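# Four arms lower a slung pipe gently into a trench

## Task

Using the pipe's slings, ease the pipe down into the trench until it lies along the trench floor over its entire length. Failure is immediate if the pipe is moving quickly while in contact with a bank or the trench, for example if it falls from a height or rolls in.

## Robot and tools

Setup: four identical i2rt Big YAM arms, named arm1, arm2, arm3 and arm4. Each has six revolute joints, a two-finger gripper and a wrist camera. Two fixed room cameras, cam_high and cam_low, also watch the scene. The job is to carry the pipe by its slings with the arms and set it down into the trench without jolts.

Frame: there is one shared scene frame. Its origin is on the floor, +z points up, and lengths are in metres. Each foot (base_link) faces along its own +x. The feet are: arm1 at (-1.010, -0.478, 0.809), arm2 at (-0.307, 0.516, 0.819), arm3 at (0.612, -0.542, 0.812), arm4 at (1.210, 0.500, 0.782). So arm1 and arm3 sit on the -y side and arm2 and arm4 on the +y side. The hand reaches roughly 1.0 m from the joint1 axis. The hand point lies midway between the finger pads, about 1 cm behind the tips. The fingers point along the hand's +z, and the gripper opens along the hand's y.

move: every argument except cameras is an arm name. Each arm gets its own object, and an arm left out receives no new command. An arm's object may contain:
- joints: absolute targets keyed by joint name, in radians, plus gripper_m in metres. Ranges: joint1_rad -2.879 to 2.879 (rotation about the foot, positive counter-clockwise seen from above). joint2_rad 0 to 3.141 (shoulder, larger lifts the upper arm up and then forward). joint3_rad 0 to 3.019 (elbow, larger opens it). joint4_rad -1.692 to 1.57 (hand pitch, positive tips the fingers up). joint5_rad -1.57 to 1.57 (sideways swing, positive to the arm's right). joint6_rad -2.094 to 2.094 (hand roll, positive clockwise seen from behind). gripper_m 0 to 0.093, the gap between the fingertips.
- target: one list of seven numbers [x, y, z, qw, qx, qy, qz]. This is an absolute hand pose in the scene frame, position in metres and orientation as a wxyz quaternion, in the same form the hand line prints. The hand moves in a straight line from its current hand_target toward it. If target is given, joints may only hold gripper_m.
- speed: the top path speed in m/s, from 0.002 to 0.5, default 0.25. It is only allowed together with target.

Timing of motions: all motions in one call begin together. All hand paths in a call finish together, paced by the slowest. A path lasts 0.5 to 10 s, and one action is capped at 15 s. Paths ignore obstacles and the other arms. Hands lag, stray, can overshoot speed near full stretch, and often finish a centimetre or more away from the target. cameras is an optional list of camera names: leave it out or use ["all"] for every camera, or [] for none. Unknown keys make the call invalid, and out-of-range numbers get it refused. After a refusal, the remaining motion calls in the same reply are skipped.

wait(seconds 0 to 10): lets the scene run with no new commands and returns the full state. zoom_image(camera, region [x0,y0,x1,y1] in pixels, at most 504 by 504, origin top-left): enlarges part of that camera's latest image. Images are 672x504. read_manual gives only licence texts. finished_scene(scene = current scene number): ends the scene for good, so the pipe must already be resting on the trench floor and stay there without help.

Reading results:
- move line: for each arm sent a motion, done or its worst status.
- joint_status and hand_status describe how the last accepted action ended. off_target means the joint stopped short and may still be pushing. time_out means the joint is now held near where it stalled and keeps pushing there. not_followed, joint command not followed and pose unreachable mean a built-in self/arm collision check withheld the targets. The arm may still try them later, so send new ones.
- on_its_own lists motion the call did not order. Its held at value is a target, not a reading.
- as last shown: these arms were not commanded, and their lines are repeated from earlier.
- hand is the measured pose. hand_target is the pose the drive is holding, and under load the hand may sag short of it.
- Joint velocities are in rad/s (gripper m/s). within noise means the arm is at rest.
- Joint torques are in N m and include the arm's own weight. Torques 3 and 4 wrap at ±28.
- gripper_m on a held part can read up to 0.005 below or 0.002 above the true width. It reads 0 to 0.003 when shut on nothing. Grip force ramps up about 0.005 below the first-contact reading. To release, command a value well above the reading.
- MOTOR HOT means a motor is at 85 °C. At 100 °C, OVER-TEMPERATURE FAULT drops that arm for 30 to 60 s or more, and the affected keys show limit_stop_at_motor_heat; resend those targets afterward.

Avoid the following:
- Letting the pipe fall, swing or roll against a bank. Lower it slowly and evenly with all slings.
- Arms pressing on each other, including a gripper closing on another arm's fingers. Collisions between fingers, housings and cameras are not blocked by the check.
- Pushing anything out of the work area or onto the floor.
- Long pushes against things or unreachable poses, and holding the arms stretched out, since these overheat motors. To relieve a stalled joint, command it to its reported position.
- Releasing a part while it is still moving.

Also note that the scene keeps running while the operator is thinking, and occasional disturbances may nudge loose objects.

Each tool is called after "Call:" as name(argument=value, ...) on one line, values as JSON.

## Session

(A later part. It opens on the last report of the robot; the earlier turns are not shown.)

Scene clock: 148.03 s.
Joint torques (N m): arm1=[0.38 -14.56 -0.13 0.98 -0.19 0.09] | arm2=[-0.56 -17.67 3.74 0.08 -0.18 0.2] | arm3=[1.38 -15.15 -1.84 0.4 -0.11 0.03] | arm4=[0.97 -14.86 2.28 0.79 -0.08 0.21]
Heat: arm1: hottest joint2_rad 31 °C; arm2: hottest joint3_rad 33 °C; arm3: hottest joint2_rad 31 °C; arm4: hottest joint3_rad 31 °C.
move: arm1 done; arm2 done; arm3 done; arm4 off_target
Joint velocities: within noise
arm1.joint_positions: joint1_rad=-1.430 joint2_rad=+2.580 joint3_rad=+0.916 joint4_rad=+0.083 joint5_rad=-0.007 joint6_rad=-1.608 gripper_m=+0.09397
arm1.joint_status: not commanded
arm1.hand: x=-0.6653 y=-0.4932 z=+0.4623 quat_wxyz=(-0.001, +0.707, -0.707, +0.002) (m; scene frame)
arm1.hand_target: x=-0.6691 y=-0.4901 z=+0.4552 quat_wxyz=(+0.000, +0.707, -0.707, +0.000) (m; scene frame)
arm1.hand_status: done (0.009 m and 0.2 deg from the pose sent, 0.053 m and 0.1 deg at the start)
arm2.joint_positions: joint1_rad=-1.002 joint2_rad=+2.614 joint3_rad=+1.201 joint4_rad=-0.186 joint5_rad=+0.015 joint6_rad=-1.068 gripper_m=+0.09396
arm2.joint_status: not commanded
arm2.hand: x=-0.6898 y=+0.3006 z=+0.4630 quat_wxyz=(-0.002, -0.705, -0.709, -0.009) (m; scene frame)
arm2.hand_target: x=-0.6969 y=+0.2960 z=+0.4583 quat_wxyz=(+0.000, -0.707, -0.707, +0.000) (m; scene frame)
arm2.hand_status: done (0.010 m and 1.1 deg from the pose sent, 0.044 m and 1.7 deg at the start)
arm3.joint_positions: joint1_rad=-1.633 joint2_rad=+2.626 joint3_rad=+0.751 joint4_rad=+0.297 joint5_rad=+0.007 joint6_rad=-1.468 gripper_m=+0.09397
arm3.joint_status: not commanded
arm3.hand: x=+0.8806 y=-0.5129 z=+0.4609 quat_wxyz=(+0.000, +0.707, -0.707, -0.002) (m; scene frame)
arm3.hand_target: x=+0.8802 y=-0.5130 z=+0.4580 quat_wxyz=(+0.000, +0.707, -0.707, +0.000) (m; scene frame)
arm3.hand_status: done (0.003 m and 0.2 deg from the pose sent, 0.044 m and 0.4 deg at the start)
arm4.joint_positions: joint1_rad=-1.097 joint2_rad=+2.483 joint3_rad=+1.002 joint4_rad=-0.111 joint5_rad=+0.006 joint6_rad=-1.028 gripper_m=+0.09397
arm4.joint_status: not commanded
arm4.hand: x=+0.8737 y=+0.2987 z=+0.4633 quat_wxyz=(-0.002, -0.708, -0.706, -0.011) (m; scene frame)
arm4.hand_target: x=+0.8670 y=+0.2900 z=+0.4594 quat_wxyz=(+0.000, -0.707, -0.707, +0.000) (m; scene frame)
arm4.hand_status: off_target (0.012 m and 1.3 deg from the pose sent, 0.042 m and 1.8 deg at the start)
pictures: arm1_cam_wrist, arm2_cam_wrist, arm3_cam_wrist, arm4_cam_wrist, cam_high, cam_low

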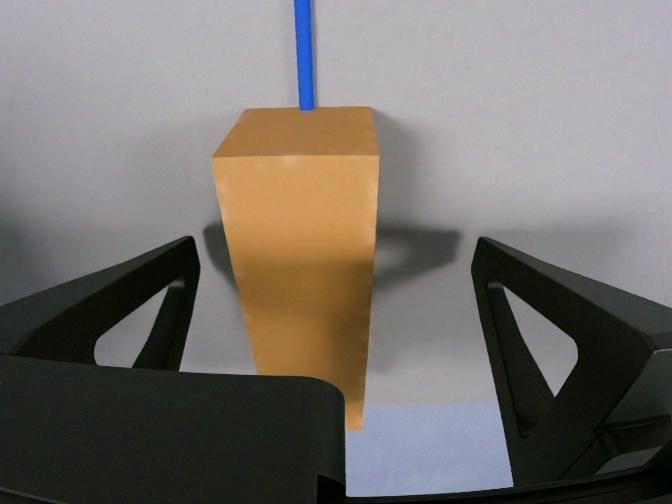

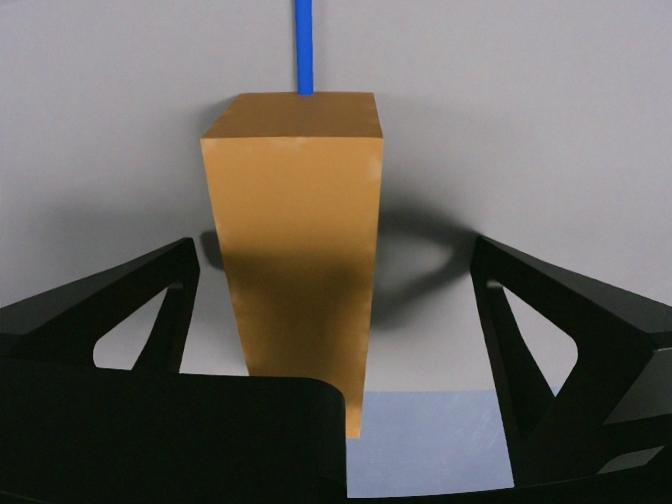

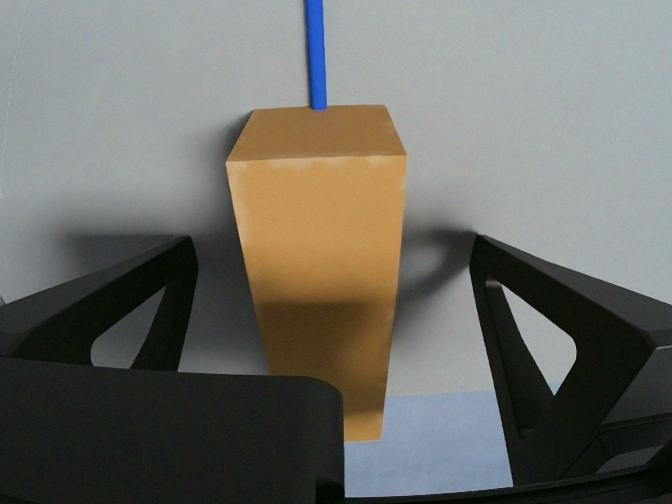

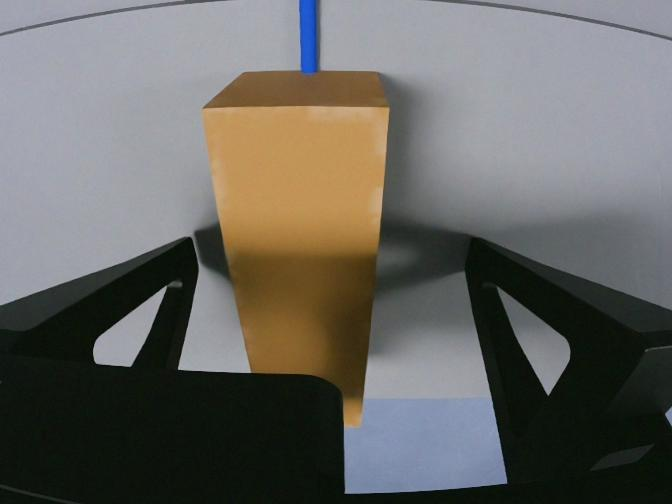

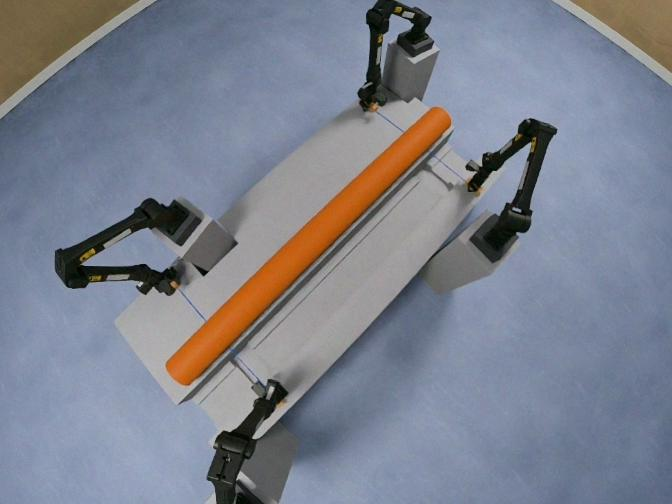

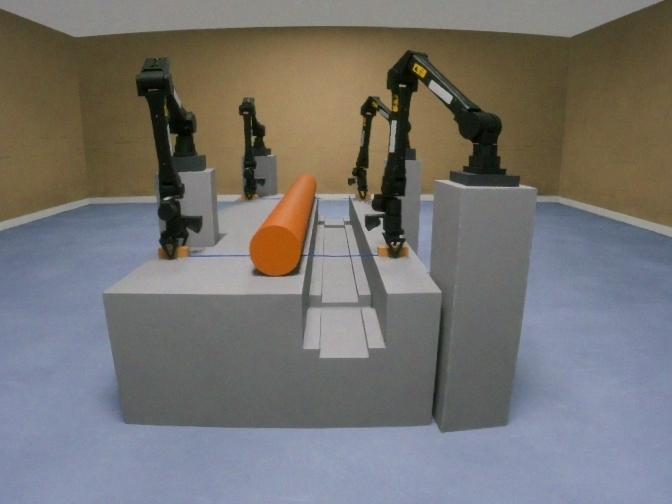

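Call:
move(arm1={"joints": {"gripper_m": 0.02}}, arm2={"joints": {"gripper_m": 0.02}}, arm3={"joints": {"gripper_m": 0.02}}, arm4={"joints": {"gripper_m": 0.02}})

Scene clock: 156.83 s.
Joint torques (N m): arm1=[0.97 -15.03 -0.31 0.98 -0.17 0.06] | arm2=[-0.5 -17.79 3.37 0.02 -0.15 0.2] | arm3=[1.32 -15.15 -1.85 0.36 -0.12 0.04] | arm4=[0.91 -15.21 1.7 0.61 -0.02 0.21]
Heat: arm1: hottest joint2_rad 31 °C; arm2: hottest joint3_rad 33 °C; arm3: hottest joint2_rad 31 °C; arm4: hottest joint3_rad 31 °C.
move: arm1 off_target; arm2 off_target; arm3 off_target; arm4 off_target
Joint velocities: within noise
arm1.joint_positions: joint1_rad=-1.430 joint2_rad=+2.580 joint3_rad=+0.917 joint4_rad=+0.083 joint5_rad=-0.007 joint6_rad=-1.607 gripper_m=+0.03392
arm1.joint_status: gripper_m off_target (ended at +0.03394, target +0.02000)
arm1.hand: x=-0.6645 y=-0.4932 z=+0.4622 quat_wxyz=(-0.001, +0.707, -0.707, +0.002) (m; scene frame)
arm1.hand_target: x=-0.6691 y=-0.4901 z=+0.4551 quat_wxyz=(+0.000, +0.707, -0.707, +0.000) (m; scene frame)
arm1.hand_status: not commanded
arm2.joint_positions: joint1_rad=-1.002 joint2_rad=+2.615 joint3_rad=+1.205 joint4_rad=-0.184 joint5_rad=+0.014 joint6_rad=-1.068 gripper_m=+0.03435
arm2.joint_status: gripper_m off_target (ended at +0.03437, target +0.02000)
arm2.hand: x=-0.6923 y=+0.2991 z=+0.4630 quat_wxyz=(-0.002, -0.705, -0.709, -0.006) (m; scene frame)
arm2.hand_target: x=-0.6968 y=+0.2960 z=+0.4582 quat_wxyz=(+0.000, -0.707, -0.707, +0.000) (m; scene frame)
arm2.hand_status: not commanded
arm3.joint_positions: joint1_rad=-1.633 joint2_rad=+2.626 joint3_rad=+0.751 joint4_rad=+0.298 joint5_rad=+0.007 joint6_rad=-1.468 gripper_m=+0.03464
arm3.joint_status: gripper_m off_target (ended at +0.03467, target +0.02000)
arm3.hand: x=+0.8810 y=-0.5129 z=+0.4609 quat_wxyz=(+0.000, +0.707, -0.707, -0.001) (m; scene frame)
arm3.hand_target: x=+0.8800 y=-0.5131 z=+0.4581 quat_wxyz=(+0.000, +0.707, -0.707, +0.000) (m; scene frame)
arm3.hand_status: not commanded
arm4.joint_positions: joint1_rad=-1.097 joint2_rad=+2.485 joint3_rad=+1.011 joint4_rad=-0.106 joint5_rad=+0.005 joint6_rad=-1.028 gripper_m=+0.03464
arm4.joint_status: gripper_m off_target (ended at +0.03468, target +0.02000)
arm4.hand: x=+0.8693 y=+0.2956 z=+0.4627 quat_wxyz=(-0.001, -0.708, -0.706, -0.006) (m; scene frame)
arm4.hand_target: x=+0.8670 y=+0.2900 z=+0.4594 quat_wxyz=(+0.000, -0.707, -0.707, +0.000) (m; scene frame)
arm4.hand_status: not commanded
pictures: arm1_cam_wrist, arm2_cam_wrist, arm3_cam_wrist, arm4_cam_wrist, cam_high, cam_low

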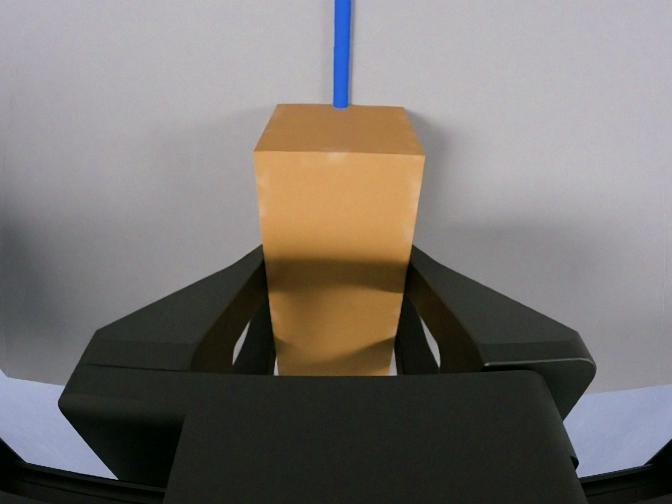

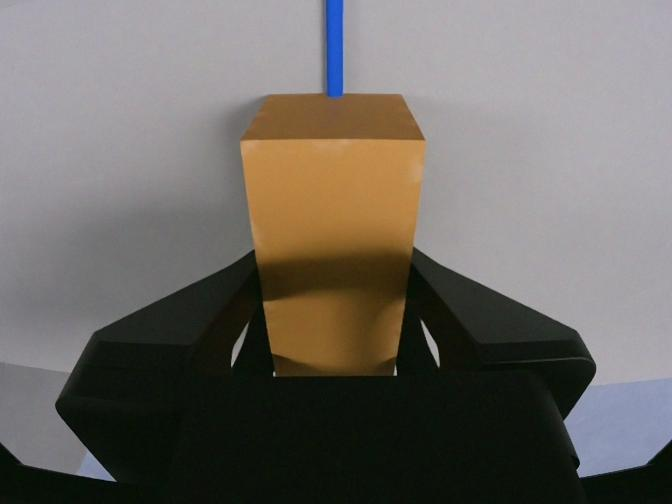

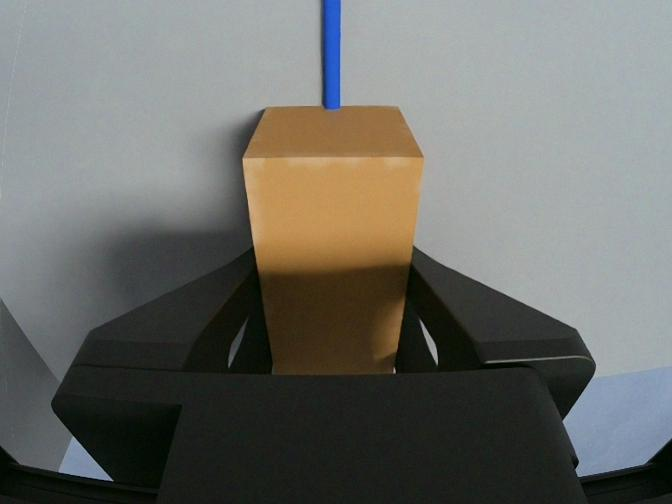

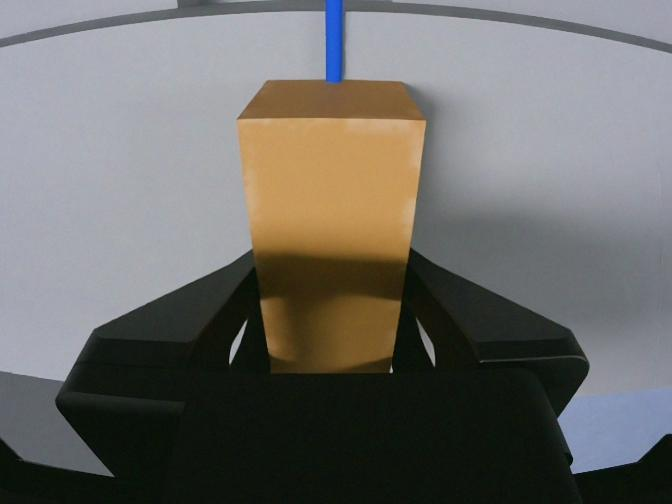

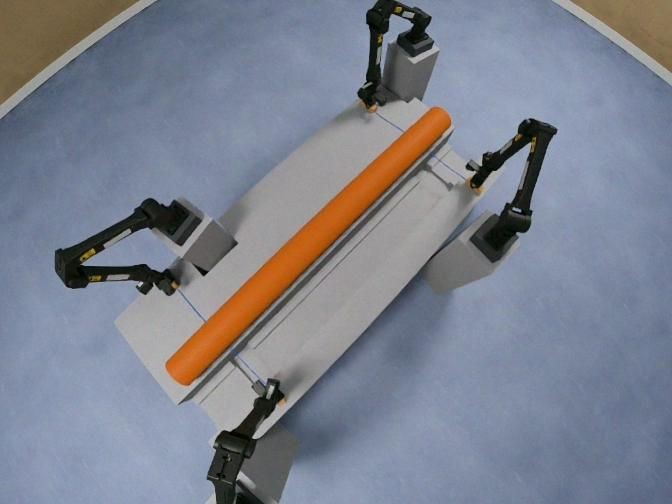

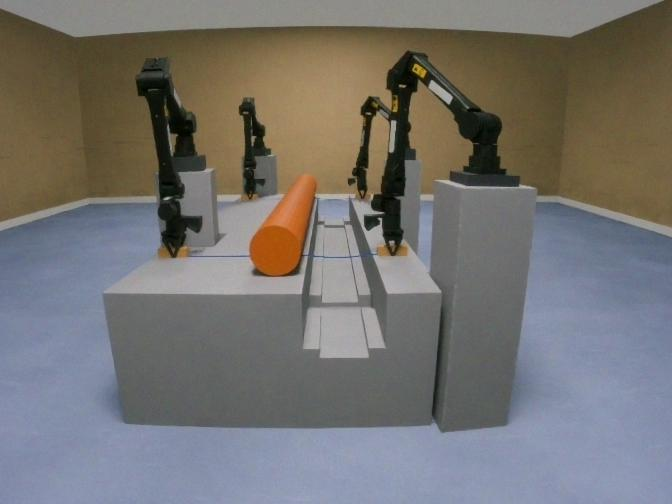

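Call:
move(arm1={"target": [-0.670, -0.313, 0.72, 0, 0.7071, -0.7071, 0], "speed": 0.15}, arm2={"target": [-0.690, 0.087, 0.72, 0, 0.7071, 0.7071, 0], "speed": 0.15}, arm3={"target": [0.879, -0.313, 0.72, 0, 0.7071, -0.7071, 0], "speed": 0.15}, arm4={"target": [0.869, 0.087, 0.72, 0, 0.7071, 0.7071, 0], "speed": 0.15})

Scene clock: 187.07 s.
Joint torques (N m): arm1=[-0.21 -14.56 6.24 0.05 -0.09 0.09] | arm2=[0.15 -22.18 10.67 -0.94 -0.15 0.25] | arm3=[1.44 -15.27 5.18 -0.4 -0.25 0.11] | arm4=[0.67 -20.13 8.61 -0.31 0 0.3]
Heat: arm1: hottest joint2_rad 32 °C; arm2: hottest joint2_rad 33 °C; arm3: hottest joint2_rad 32 °C; arm4: hottest joint3_rad 30 °C.
move: arm1 off_target; arm2 off_target; arm3 off_target; arm4 off_target
Joint velocities: within noise
arm1.joint_positions: joint1_rad=-0.946 joint2_rad=+1.831 joint3_rad=+0.769 joint4_rad=-0.541 joint5_rad=-0.014 joint6_rad=-1.130 gripper_m=+0.03392
arm1.joint_status: not commanded
arm1.hand: x=-0.6822 y=-0.3205 z=+0.7116 quat_wxyz=(+0.011, +0.709, -0.705, -0.004) (m; scene frame)
arm1.hand_target: x=-0.6702 y=-0.3130 z=+0.7202 quat_wxyz=(+0.000, +0.707, -0.707, +0.000) (m; scene frame)
arm1.hand_status: off_target (0.017 m and 1.4 deg from the pose sent, 0.314 m and 0.3 deg at the start)
arm2.joint_positions: joint1_rad=-0.674 joint2_rad=+2.202 joint3_rad=+1.402 joint4_rad=-0.822 joint5_rad=+0.010 joint6_rad=-0.734 gripper_m=+0.03435
arm2.joint_status: not commanded
arm2.hand: x=-0.6802 y=+0.1052 z=+0.7035 quat_wxyz=(+0.001, -0.707, -0.707, -0.019) (m; scene frame)
arm2.hand_target: x=-0.6895 y=+0.0874 z=+0.7204 quat_wxyz=(+0.000, -0.707, -0.707, +0.000) (m; scene frame)
arm2.hand_status: off_target (0.026 m and 2.2 deg from the pose sent, 0.333 m and 0.8 deg at the start)
arm3.joint_positions: joint1_rad=-1.027 joint2_rad=+1.796 joint3_rad=+0.698 joint4_rad=-0.502 joint5_rad=+0.006 joint6_rad=-0.866 gripper_m=+0.03464
arm3.joint_status: not commanded
arm3.hand: x=+0.8710 y=-0.3217 z=+0.7135 quat_wxyz=(+0.010, +0.709, -0.706, +0.000) (m; scene frame)
arm3.hand_target: x=+0.8789 y=-0.3130 z=+0.7201 quat_wxyz=(+0.000, +0.707, -0.707, +0.000) (m; scene frame)
arm3.hand_status: off_target (0.013 m and 1.2 deg from the pose sent, 0.327 m and 0.2 deg at the start)
arm4.joint_positions: joint1_rad=-0.759 joint2_rad=+2.051 joint3_rad=+1.255 joint4_rad=-0.826 joint5_rad=+0.005 joint6_rad=-0.702 gripper_m=+0.03464
arm4.joint_status: not commanded
arm4.hand: x=+0.8822 y=+0.1067 z=+0.6978 quat_wxyz=(+0.002, -0.703, -0.710, -0.026) (m; scene frame)
arm4.hand_target: x=+0.8696 y=+0.0877 z=+0.7204 quat_wxyz=(+0.000, -0.707, -0.707, +0.000) (m; scene frame)
arm4.hand_status: off_target (0.033 m and 3.0 deg from the pose sent, 0.331 m and 0.7 deg at the start)
pictures: arm1_cam_wrist, arm2_cam_wrist, arm3_cam_wrist, arm4_cam_wrist, cam_high, cam_low

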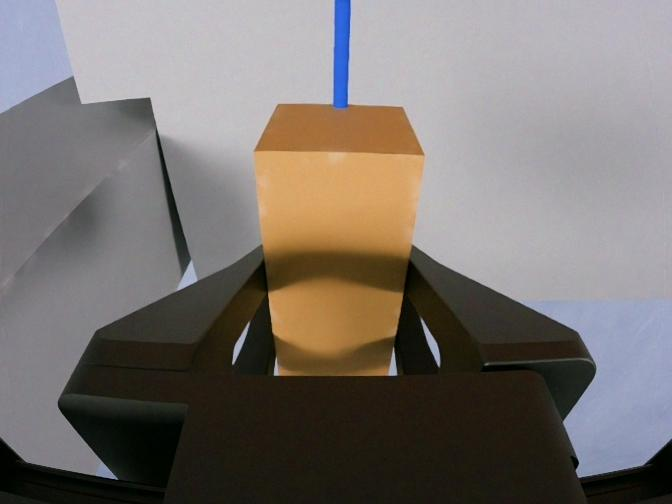

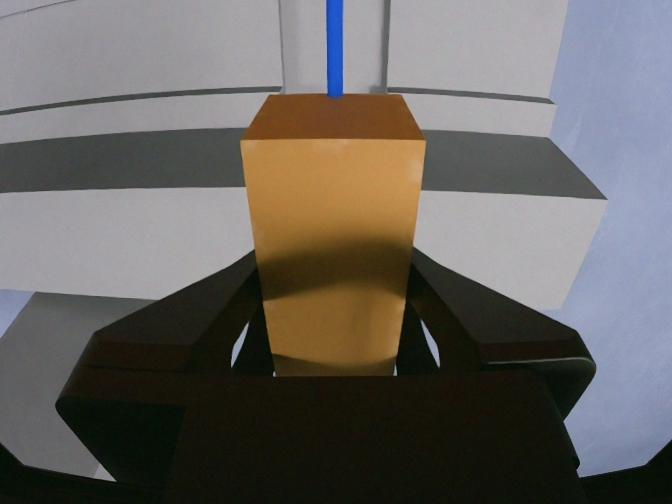

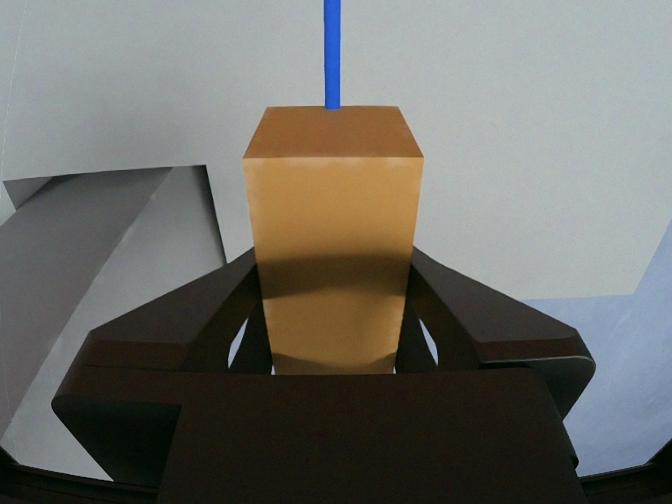

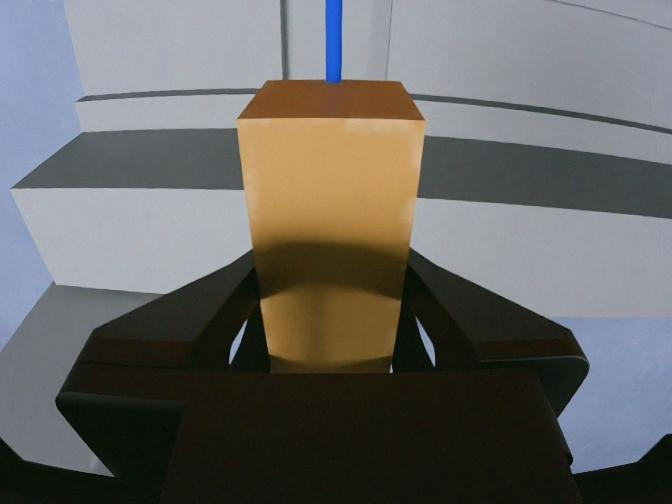

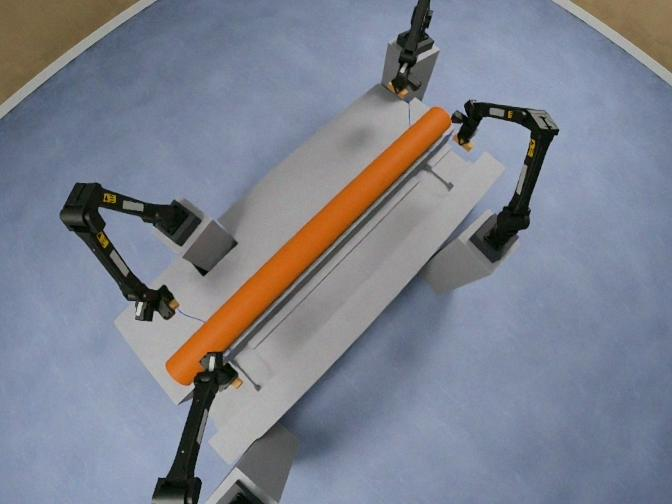

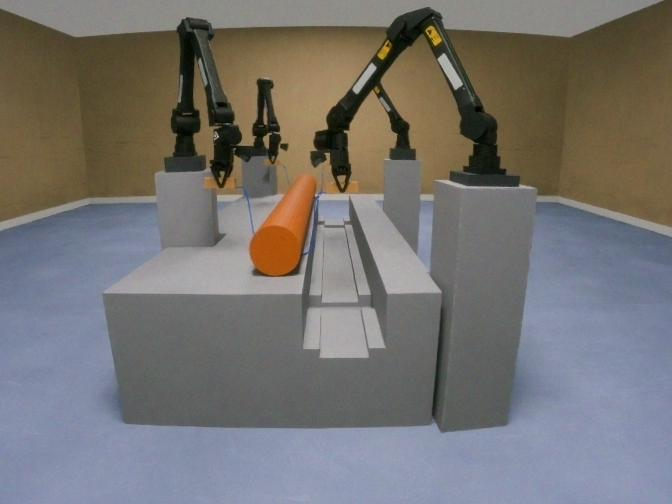

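Call:
zoom_image(camera="cam_low", region=[190, 120, 390, 300])

Scaled by 2.520.

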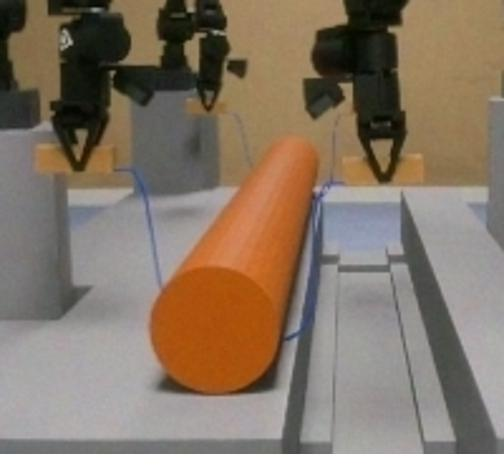

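Call:
move(arm1={"target": [-0.664, -0.306, 0.79, 0, 0.7071, -0.7071, 0], "speed": 0.05}, arm2={"target": [-0.696, 0.074, 0.79, 0, 0.7071, 0.7071, 0], "speed": 0.05}, arm3={"target": [0.884, -0.306, 0.79, 0, 0.7071, -0.7071, 0], "speed": 0.05}, arm4={"target": [0.862, 0.074, 0.79, 0, 0.7071, 0.7071, 0], "speed": 0.05}, cameras=["cam_high", "cam_low"])

Call:
zoom_image(camera="cam_low", region=[190, 120, 390, 300])

Scene clock: 194.57 s.
Joint torques (N m): arm1=[-1.2 -18.43 8.99 -0.81 -0.09 -0.03] | arm2=[-0.26 -24.94 13.6 -1.35 -0.22 0.11] | arm3=[1.32 -19.31 7.75 -1.05 -0.24 0] | arm4=[0.5 -23.36 11.51 -0.68 -0.1 0.19]
Heat: arm1: hottest joint2_rad 32 °C; arm2: hottest joint2_rad 34 °C; arm3: hottest joint2_rad 31 °C; arm4: hottest joint3_rad 31 °C.
move: arm1 off_target; arm2 off_target; arm3 off_target; arm4 off_target
Joint velocities: within noise
arm1.joint_positions: joint1_rad=-0.929 joint2_rad=+1.733 joint3_rad=+0.798 joint4_rad=-0.728 joint5_rad=-0.014 joint6_rad=-1.110 gripper_m=+0.03392
arm1.joint_status: not commanded
arm1.hand: x=-0.6939 y=-0.3189 z=+0.7527 quat_wxyz=(+0.040, +0.707, -0.706, -0.013) (m; scene frame)
arm1.hand_target: x=-0.6654 y=-0.3066 z=+0.7889 quat_wxyz=(+0.000, +0.707, -0.707, +0.000) (m; scene frame)
arm1.hand_status: off_target (0.049 m and 4.9 deg from the pose sent, 0.082 m and 1.4 deg at the start)
arm2.joint_positions: joint1_rad=-0.661 joint2_rad=+2.145 joint3_rad=+1.446 joint4_rad=-0.972 joint5_rad=+0.012 joint6_rad=-0.720 gripper_m=+0.03435
arm2.joint_status: not commanded
arm2.hand: x=-0.6743 y=+0.1021 z=+0.7483 quat_wxyz=(+0.004, -0.707, -0.706, -0.043) (m; scene frame)
arm2.hand_target: x=-0.6942 y=+0.0759 z=+0.7907 quat_wxyz=(+0.000, -0.707, -0.707, +0.000) (m; scene frame)
arm2.hand_status: off_target (0.055 m and 4.9 deg from the pose sent, 0.093 m and 2.2 deg at the start)
arm3.joint_positions: joint1_rad=-1.018 joint2_rad=+1.678 joint3_rad=+0.731 joint4_rad=-0.714 joint5_rad=+0.006 joint6_rad=-0.851 gripper_m=+0.03464
arm3.joint_status: not commanded
arm3.hand: x=+0.8621 y=-0.3255 z=+0.7595 quat_wxyz=(+0.041, +0.706, -0.707, -0.002) (m; scene frame)
arm3.hand_target: x=+0.8832 y=-0.3067 z=+0.7893 quat_wxyz=(+0.000, +0.707, -0.707, +0.000) (m; scene frame)
arm3.hand_status: off_target (0.042 m and 4.7 deg from the pose sent, 0.079 m and 1.2 deg at the start)
arm4.joint_positions: joint1_rad=-0.751 joint2_rad=+2.001 joint3_rad=+1.306 joint4_rad=-0.988 joint5_rad=+0.008 joint6_rad=-0.687 gripper_m=+0.03465
arm4.joint_status: not commanded
arm4.hand: x=+0.8872 y=+0.1080 z=+0.7391 quat_wxyz=(+0.007, -0.705, -0.707, -0.056) (m; scene frame)
arm4.hand_target: x=+0.8644 y=+0.0769 z=+0.7908 quat_wxyz=(+0.000, -0.707, -0.707, +0.000) (m; scene frame)
arm4.hand_status: off_target (0.066 m and 6.5 deg from the pose sent, 0.100 m and 3.0 deg at the start)
pictures: cam_high, cam_low

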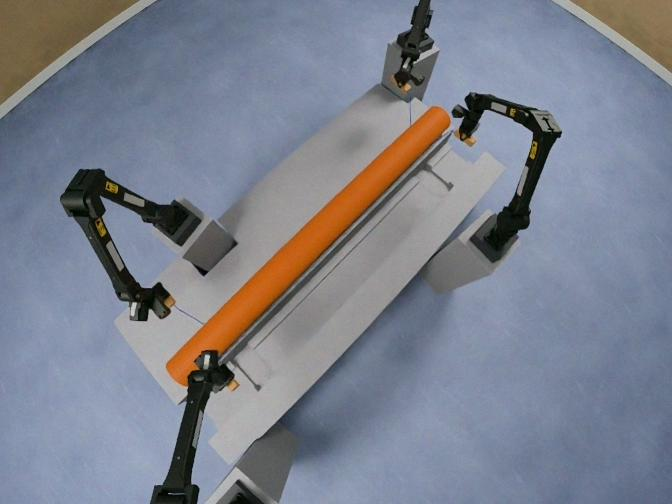

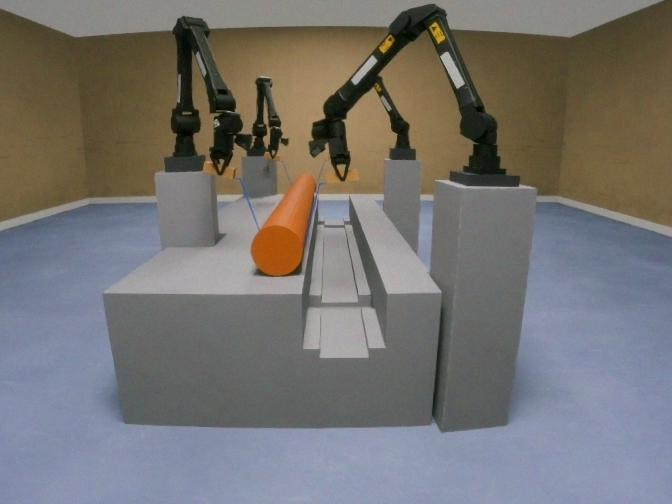

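Scaled by 2.520.

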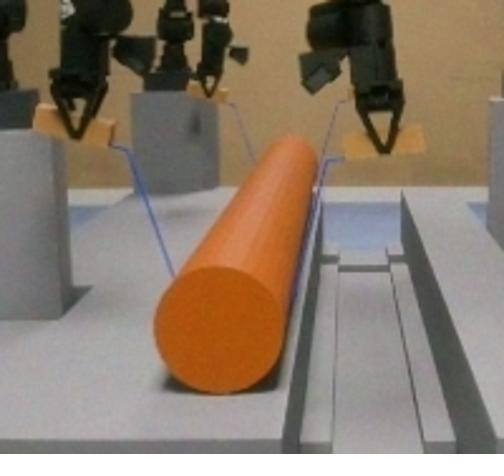

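Call:
move(arm1={"target": [-0.655, -0.295, 0.84, 0, 0.7071, -0.7071, 0], "speed": 0.05}, arm2={"target": [-0.700, 0.058, 0.85, 0, 0.7071, 0.7071, 0], "speed": 0.05}, arm3={"target": [0.892, -0.293, 0.835, 0, 0.7071, -0.7071, 0], "speed": 0.05}, arm4={"target": [0.856, 0.055, 0.855, 0, 0.7071, 0.7071, 0], "speed": 0.05}, cameras=["cam_high", "cam_low"])

Call:
zoom_image(camera="cam_low", region=[190, 120, 390, 300])

Scene clock: 202.03 s.
Joint torques (N m): arm1=[-0.56 -19.66 11.02 -1.31 -0.04 -0.08] | arm2=[-0.62 -29.74 15.8 -2.54 -0.2 0.05] | arm3=[0.85 -21.6 9.44 -1.57 -0.23 -0.04] | arm4=[0.26 -27.63 13.44 -1.76 -0.07 0.11]
Heat: arm1: hottest joint2_rad 33 °C; arm2: hottest joint3_rad 35 °C; arm3: hottest joint2_rad 31 °C; arm4: hottest joint3_rad 32 °C.
move: arm1 off_target; arm2 off_target; arm3 off_target; arm4 off_target
Joint velocities: within noise
arm1.joint_positions: joint1_rad=-0.915 joint2_rad=+1.676 joint3_rad=+0.859 joint4_rad=-0.869 joint5_rad=-0.015 joint6_rad=-1.094 gripper_m=+0.03392
arm1.joint_status: not commanded
arm1.hand: x=-0.6894 y=-0.3100 z=+0.7889 quat_wxyz=(+0.051, +0.706, -0.706, -0.016) (m; scene frame)
arm1.hand_target: x=-0.6575 y=-0.2962 z=+0.8382 quat_wxyz=(+0.000, +0.707, -0.707, +0.001) (m; scene frame)
arm1.hand_status: off_target (0.063 m and 6.1 deg from the pose sent, 0.099 m and 4.9 deg at the start)
arm2.joint_positions: joint1_rad=-0.644 joint2_rad=+2.145 joint3_rad=+1.516 joint4_rad=-1.082 joint5_rad=+0.012 joint6_rad=-0.698 gripper_m=+0.03435
arm2.joint_status: not commanded
arm2.hand: x=-0.6712 y=+0.0912 z=+0.7706 quat_wxyz=(+0.006, -0.708, -0.704, -0.063) (m; scene frame)
arm2.hand_target: x=-0.6963 y=+0.0625 z=+0.8490 quat_wxyz=(+0.000, -0.707, -0.707, +0.001) (m; scene frame)
arm2.hand_status: off_target (0.091 m and 7.2 deg from the pose sent, 0.114 m and 4.9 deg at the start)
arm3.joint_positions: joint1_rad=-1.001 joint2_rad=+1.638 joint3_rad=+0.795 joint4_rad=-0.844 joint5_rad=+0.006 joint6_rad=-0.835 gripper_m=+0.03464
arm3.joint_status: not commanded
arm3.hand: x=+0.8658 y=-0.3147 z=+0.7895 quat_wxyz=(+0.054, +0.706, -0.706, -0.002) (m; scene frame)
arm3.hand_target: x=+0.8904 y=-0.2944 z=+0.8331 quat_wxyz=(+0.000, +0.707, -0.707, +0.000) (m; scene frame)
arm3.hand_status: off_target (0.057 m and 6.1 deg from the pose sent, 0.088 m and 4.7 deg at the start)
arm4.joint_positions: joint1_rad=-0.734 joint2_rad=+2.001 joint3_rad=+1.406 joint4_rad=-1.122 joint5_rad=+0.008 joint6_rad=-0.667 gripper_m=+0.03465
arm4.joint_status: not commanded
arm4.hand: x=+0.8850 y=+0.0910 z=+0.7706 quat_wxyz=(+0.010, -0.705, -0.705, -0.073) (m; scene frame)
arm4.hand_target: x=+0.8605 y=+0.0606 z=+0.8537 quat_wxyz=(+0.000, -0.707, -0.707, +0.001) (m; scene frame)
arm4.hand_status: off_target (0.096 m and 8.4 deg from the pose sent, 0.131 m and 6.5 deg at the start)
pictures: cam_high, cam_low

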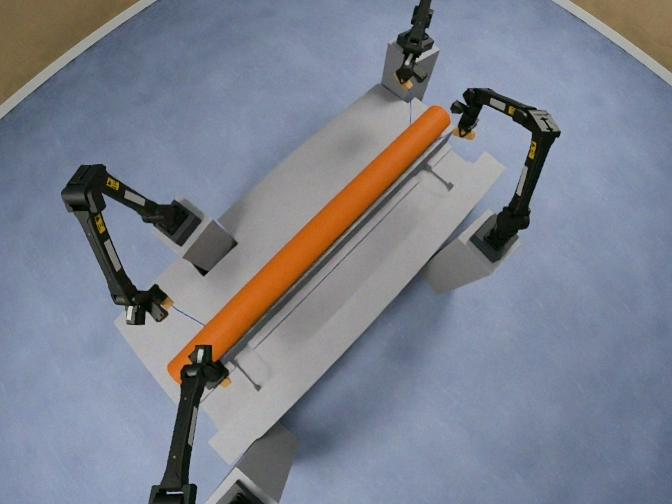

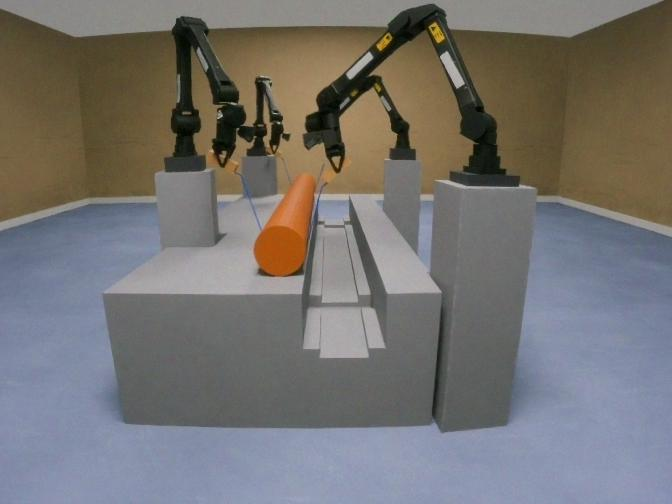

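Scaled by 2.520.

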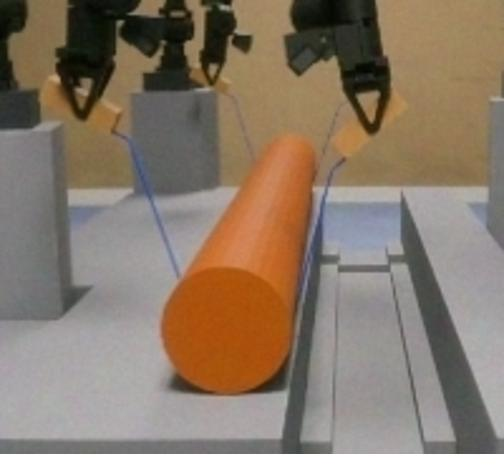

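Call:
move(arm1={"target": [-0.657, -0.296, 0.875, 0, 0.7071, -0.7071, 0], "speed": 0.04}, arm2={"target": [-0.696, 0.062, 0.885, 0, 0.7071, 0.7071, 0], "speed": 0.04}, arm3={"target": [0.890, -0.294, 0.87, 0, 0.7071, -0.7071, 0], "speed": 0.04}, arm4={"target": [0.860, 0.060, 0.89, 0, 0.7071, 0.7071, 0], "speed": 0.04}, cameras=["cam_high", "cam_low"])

Call:
zoom_image(camera="cam_low", region=[190, 120, 390, 300])

Scene clock: 220.77 s.
Joint torques (N m): arm1=[-1.14 -19.14 11.99 -1.51 0.05 -0.16] | arm2=[-0.56 -32.73 13.79 -2.67 -0.19 0.06] | arm3=[0.91 -21.48 10.65 -1.83 -0.19 -0.06] | arm4=[0.09 -31.03 10.56 -1.76 -0.06 0.1]
Heat: arm1: hottest joint3_rad 37 °C; arm2: hottest joint3_rad 37 °C; arm3: hottest joint2_rad 32 °C; arm4: hottest joint3_rad 36 °C.
move: arm1 off_target; arm2 off_target; arm3 off_target; arm4 off_target
Joint velocities: within noise
arm1.joint_positions: joint1_rad=-0.913 joint2_rad=+1.612 joint3_rad=+0.887 joint4_rad=-0.964 joint5_rad=-0.017 joint6_rad=-1.093 gripper_m=+0.03392
arm1.joint_status: not commanded
arm1.hand: x=-0.6902 y=-0.3089 z=+0.8204 quat_wxyz=(+0.052, +0.706, -0.706, -0.018) (m; scene frame)
arm1.hand_target: x=-0.6600 y=-0.2974 z=+0.8729 quat_wxyz=(+0.000, +0.707, -0.707, +0.001) (m; scene frame)
arm1.hand_status: off_target (0.065 m and 6.3 deg from the pose sent, 0.093 m and 6.2 deg at the start)
arm2.joint_positions: joint1_rad=-0.644 joint2_rad=+2.133 joint3_rad=+1.516 joint4_rad=-1.103 joint5_rad=+0.012 joint6_rad=-0.695 gripper_m=+0.03435
arm2.joint_status: not commanded
arm2.hand: x=-0.6693 y=+0.0936 z=+0.7778 quat_wxyz=(+0.007, -0.708, -0.703, -0.067) (m; scene frame)
arm2.hand_target: x=-0.6890 y=+0.0704 z=+0.8672 quat_wxyz=(+0.000, -0.707, -0.707, +0.001) (m; scene frame)
arm2.hand_status: off_target (0.115 m and 7.8 deg from the pose sent, 0.121 m and 7.2 deg at the start; pose on its path clipped on 33 of 44 steps)
arm3.joint_positions: joint1_rad=-0.998 joint2_rad=+1.573 joint3_rad=+0.819 joint4_rad=-0.941 joint5_rad=+0.006 joint6_rad=-0.831 gripper_m=+0.03464
arm3.joint_status: not commanded
arm3.hand: x=+0.8636 y=-0.3157 z=+0.8187 quat_wxyz=(+0.057, +0.705, -0.706, -0.002) (m; scene frame)
arm3.hand_target: x=+0.8879 y=-0.2958 z=+0.8677 quat_wxyz=(+0.000, +0.707, -0.707, +0.000) (m; scene frame)
arm3.hand_status: off_target (0.062 m and 6.6 deg from the pose sent, 0.087 m and 6.1 deg at the start)
arm4.joint_positions: joint1_rad=-0.730 joint2_rad=+2.001 joint3_rad=+1.406 joint4_rad=-1.123 joint5_rad=+0.008 joint6_rad=-0.664 gripper_m=+0.03465
arm4.joint_status: not commanded
arm4.hand: x=+0.8867 y=+0.0900 z=+0.7707 quat_wxyz=(+0.010, -0.705, -0.705, -0.073) (m; scene frame)
arm4.hand_target: x=+0.8690 y=+0.0706 z=+0.8603 quat_wxyz=(+0.000, -0.707, -0.707, +0.000) (m; scene frame)
arm4.hand_status: off_target (0.126 m and 8.5 deg from the pose sent, 0.126 m and 8.4 deg at the start; pose on its path clipped on 37 of 44 steps)
pictures: cam_high, cam_low

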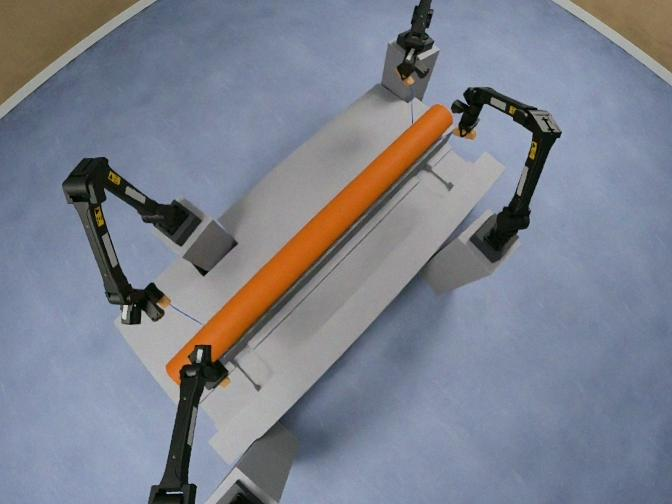

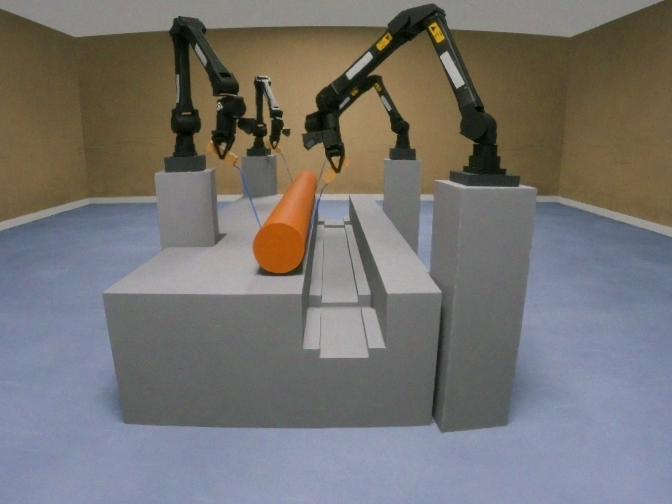

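Scaled by 2.520.

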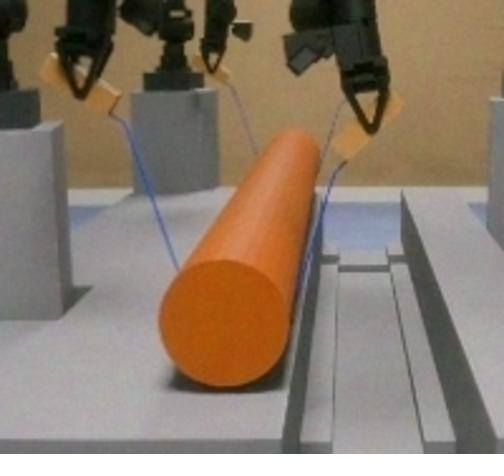

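Call:
move(arm1={"target": [-0.660, -0.187, 0.895, 0, 0.7071, -0.7071, 0], "speed": 0.06}, arm2={"target": [-0.690, 0.180, 0.87, 0, 0.7071, 0.7071, 0], "speed": 0.06}, arm3={"target": [0.888, -0.186, 0.89, 0, 0.7071, -0.7071, 0], "speed": 0.06}, arm4={"target": [0.868, 0.180, 0.87, 0, 0.7071, 0.7071, 0], "speed": 0.06}, cameras=["cam_high", "cam_low"])

Call:
zoom_image(camera="cam_low", region=[190, 120, 390, 300])

Scene clock: 231.03 s.
Joint torques (N m): arm1=[-1.55 -19.02 13.7 -1.22 -0.01 -0.05] | arm2=[-2.55 -27.52 9.83 -1.24 -0.14 -0.11] | arm3=[0.85 -22.89 11.67 -1.81 -0.13 -0.01] | arm4=[-1.26 -26.52 8.29 -1.01 -0.02 -0.19]
Heat: arm1: hottest joint3_rad 39 °C; arm2: hottest joint2_rad 40 °C; arm3: hottest joint2_rad 33 °C; arm4: hottest joint3_rad 37 °C.
move: arm1 off_target; arm2 off_target; arm3 off_target; arm4 off_target
Joint velocities: within noise
arm1.joint_positions: joint1_rad=-0.697 joint2_rad=+1.683 joint3_rad=+1.068 joint4_rad=-1.053 joint5_rad=-0.017 joint6_rad=-0.881 gripper_m=+0.03392
arm1.joint_status: not commanded
arm1.hand: x=-0.6898 y=-0.2069 z=+0.8450 quat_wxyz=(+0.046, +0.708, -0.705, -0.005) (m; scene frame)
arm1.hand_target: x=-0.6627 y=-0.1893 z=+0.8946 quat_wxyz=(-0.001, +0.707, -0.707, +0.000) (m; scene frame)
arm1.hand_status: off_target (0.062 m and 5.3 deg from the pose sent, 0.146 m and 6.3 deg at the start)
arm2.joint_positions: joint1_rad=-0.755 joint2_rad=+1.925 joint3_rad=+1.272 joint4_rad=-1.038 joint5_rad=+0.016 joint6_rad=-0.822 gripper_m=+0.03435
arm2.joint_status: not commanded
arm2.hand: x=-0.6667 y=+0.1823 z=+0.8116 quat_wxyz=(+0.001, -0.704, -0.709, -0.054) (m; scene frame)
arm2.hand_target: x=-0.6882 y=+0.1812 z=+0.8673 quat_wxyz=(+0.001, -0.707, -0.707, +0.000) (m; scene frame)
arm2.hand_status: off_target (0.063 m and 6.2 deg from the pose sent, 0.128 m and 7.8 deg at the start)
arm3.joint_positions: joint1_rad=-0.816 joint2_rad=+1.706 joint3_rad=+1.065 joint4_rad=-1.036 joint5_rad=+0.002 joint6_rad=-0.655 gripper_m=+0.03464
arm3.joint_status: not commanded
arm3.hand: x=+0.8672 y=-0.2091 z=+0.8397 quat_wxyz=(+0.048, +0.708, -0.705, +0.006) (m; scene frame)
arm3.hand_target: x=+0.8863 y=-0.1883 z=+0.8891 quat_wxyz=(+0.000, +0.707, -0.707, +0.000) (m; scene frame)
arm3.hand_status: off_target (0.059 m and 5.6 deg from the pose sent, 0.150 m and 6.6 deg at the start)
arm4.joint_positions: joint1_rad=-0.856 joint2_rad=+1.789 joint3_rad=+1.168 joint4_rad=-1.078 joint5_rad=+0.010 joint6_rad=-0.783 gripper_m=+0.03465
arm4.joint_status: not commanded
arm4.hand: x=+0.8890 y=+0.1852 z=+0.8009 quat_wxyz=(+0.002, -0.708, -0.704, -0.065) (m; scene frame)
arm4.hand_target: x=+0.8703 y=+0.1815 z=+0.8656 quat_wxyz=(+0.002, -0.707, -0.707, +0.000) (m; scene frame)
arm4.hand_status: off_target (0.072 m and 7.4 deg from the pose sent, 0.135 m and 8.5 deg at the start)
pictures: cam_high, cam_low

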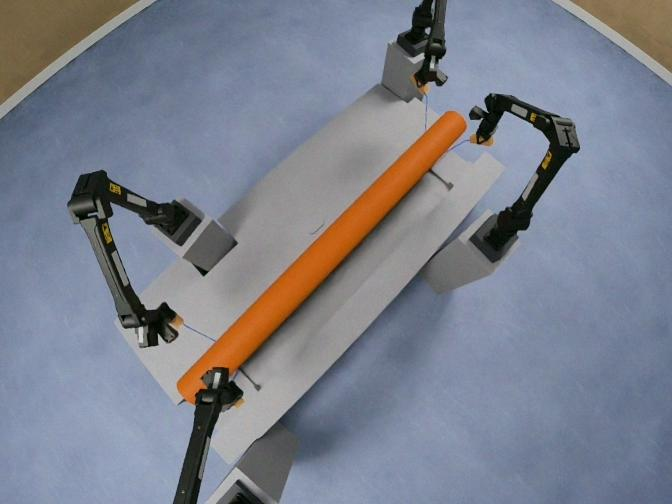

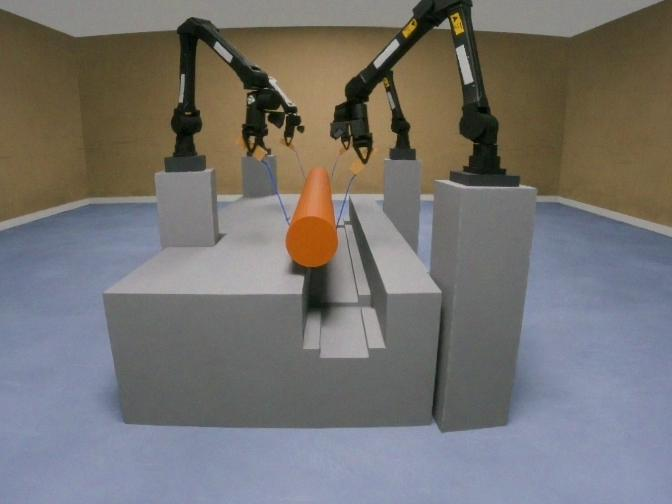

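Scaled by 2.520.

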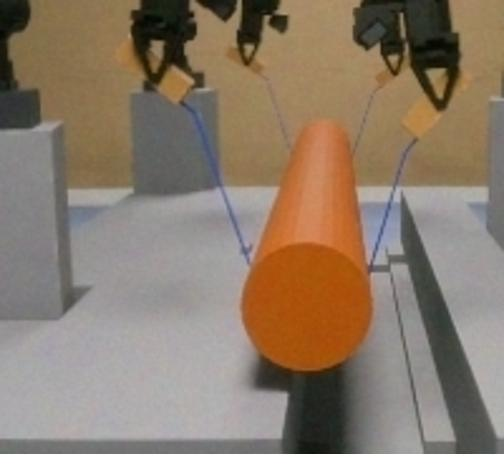

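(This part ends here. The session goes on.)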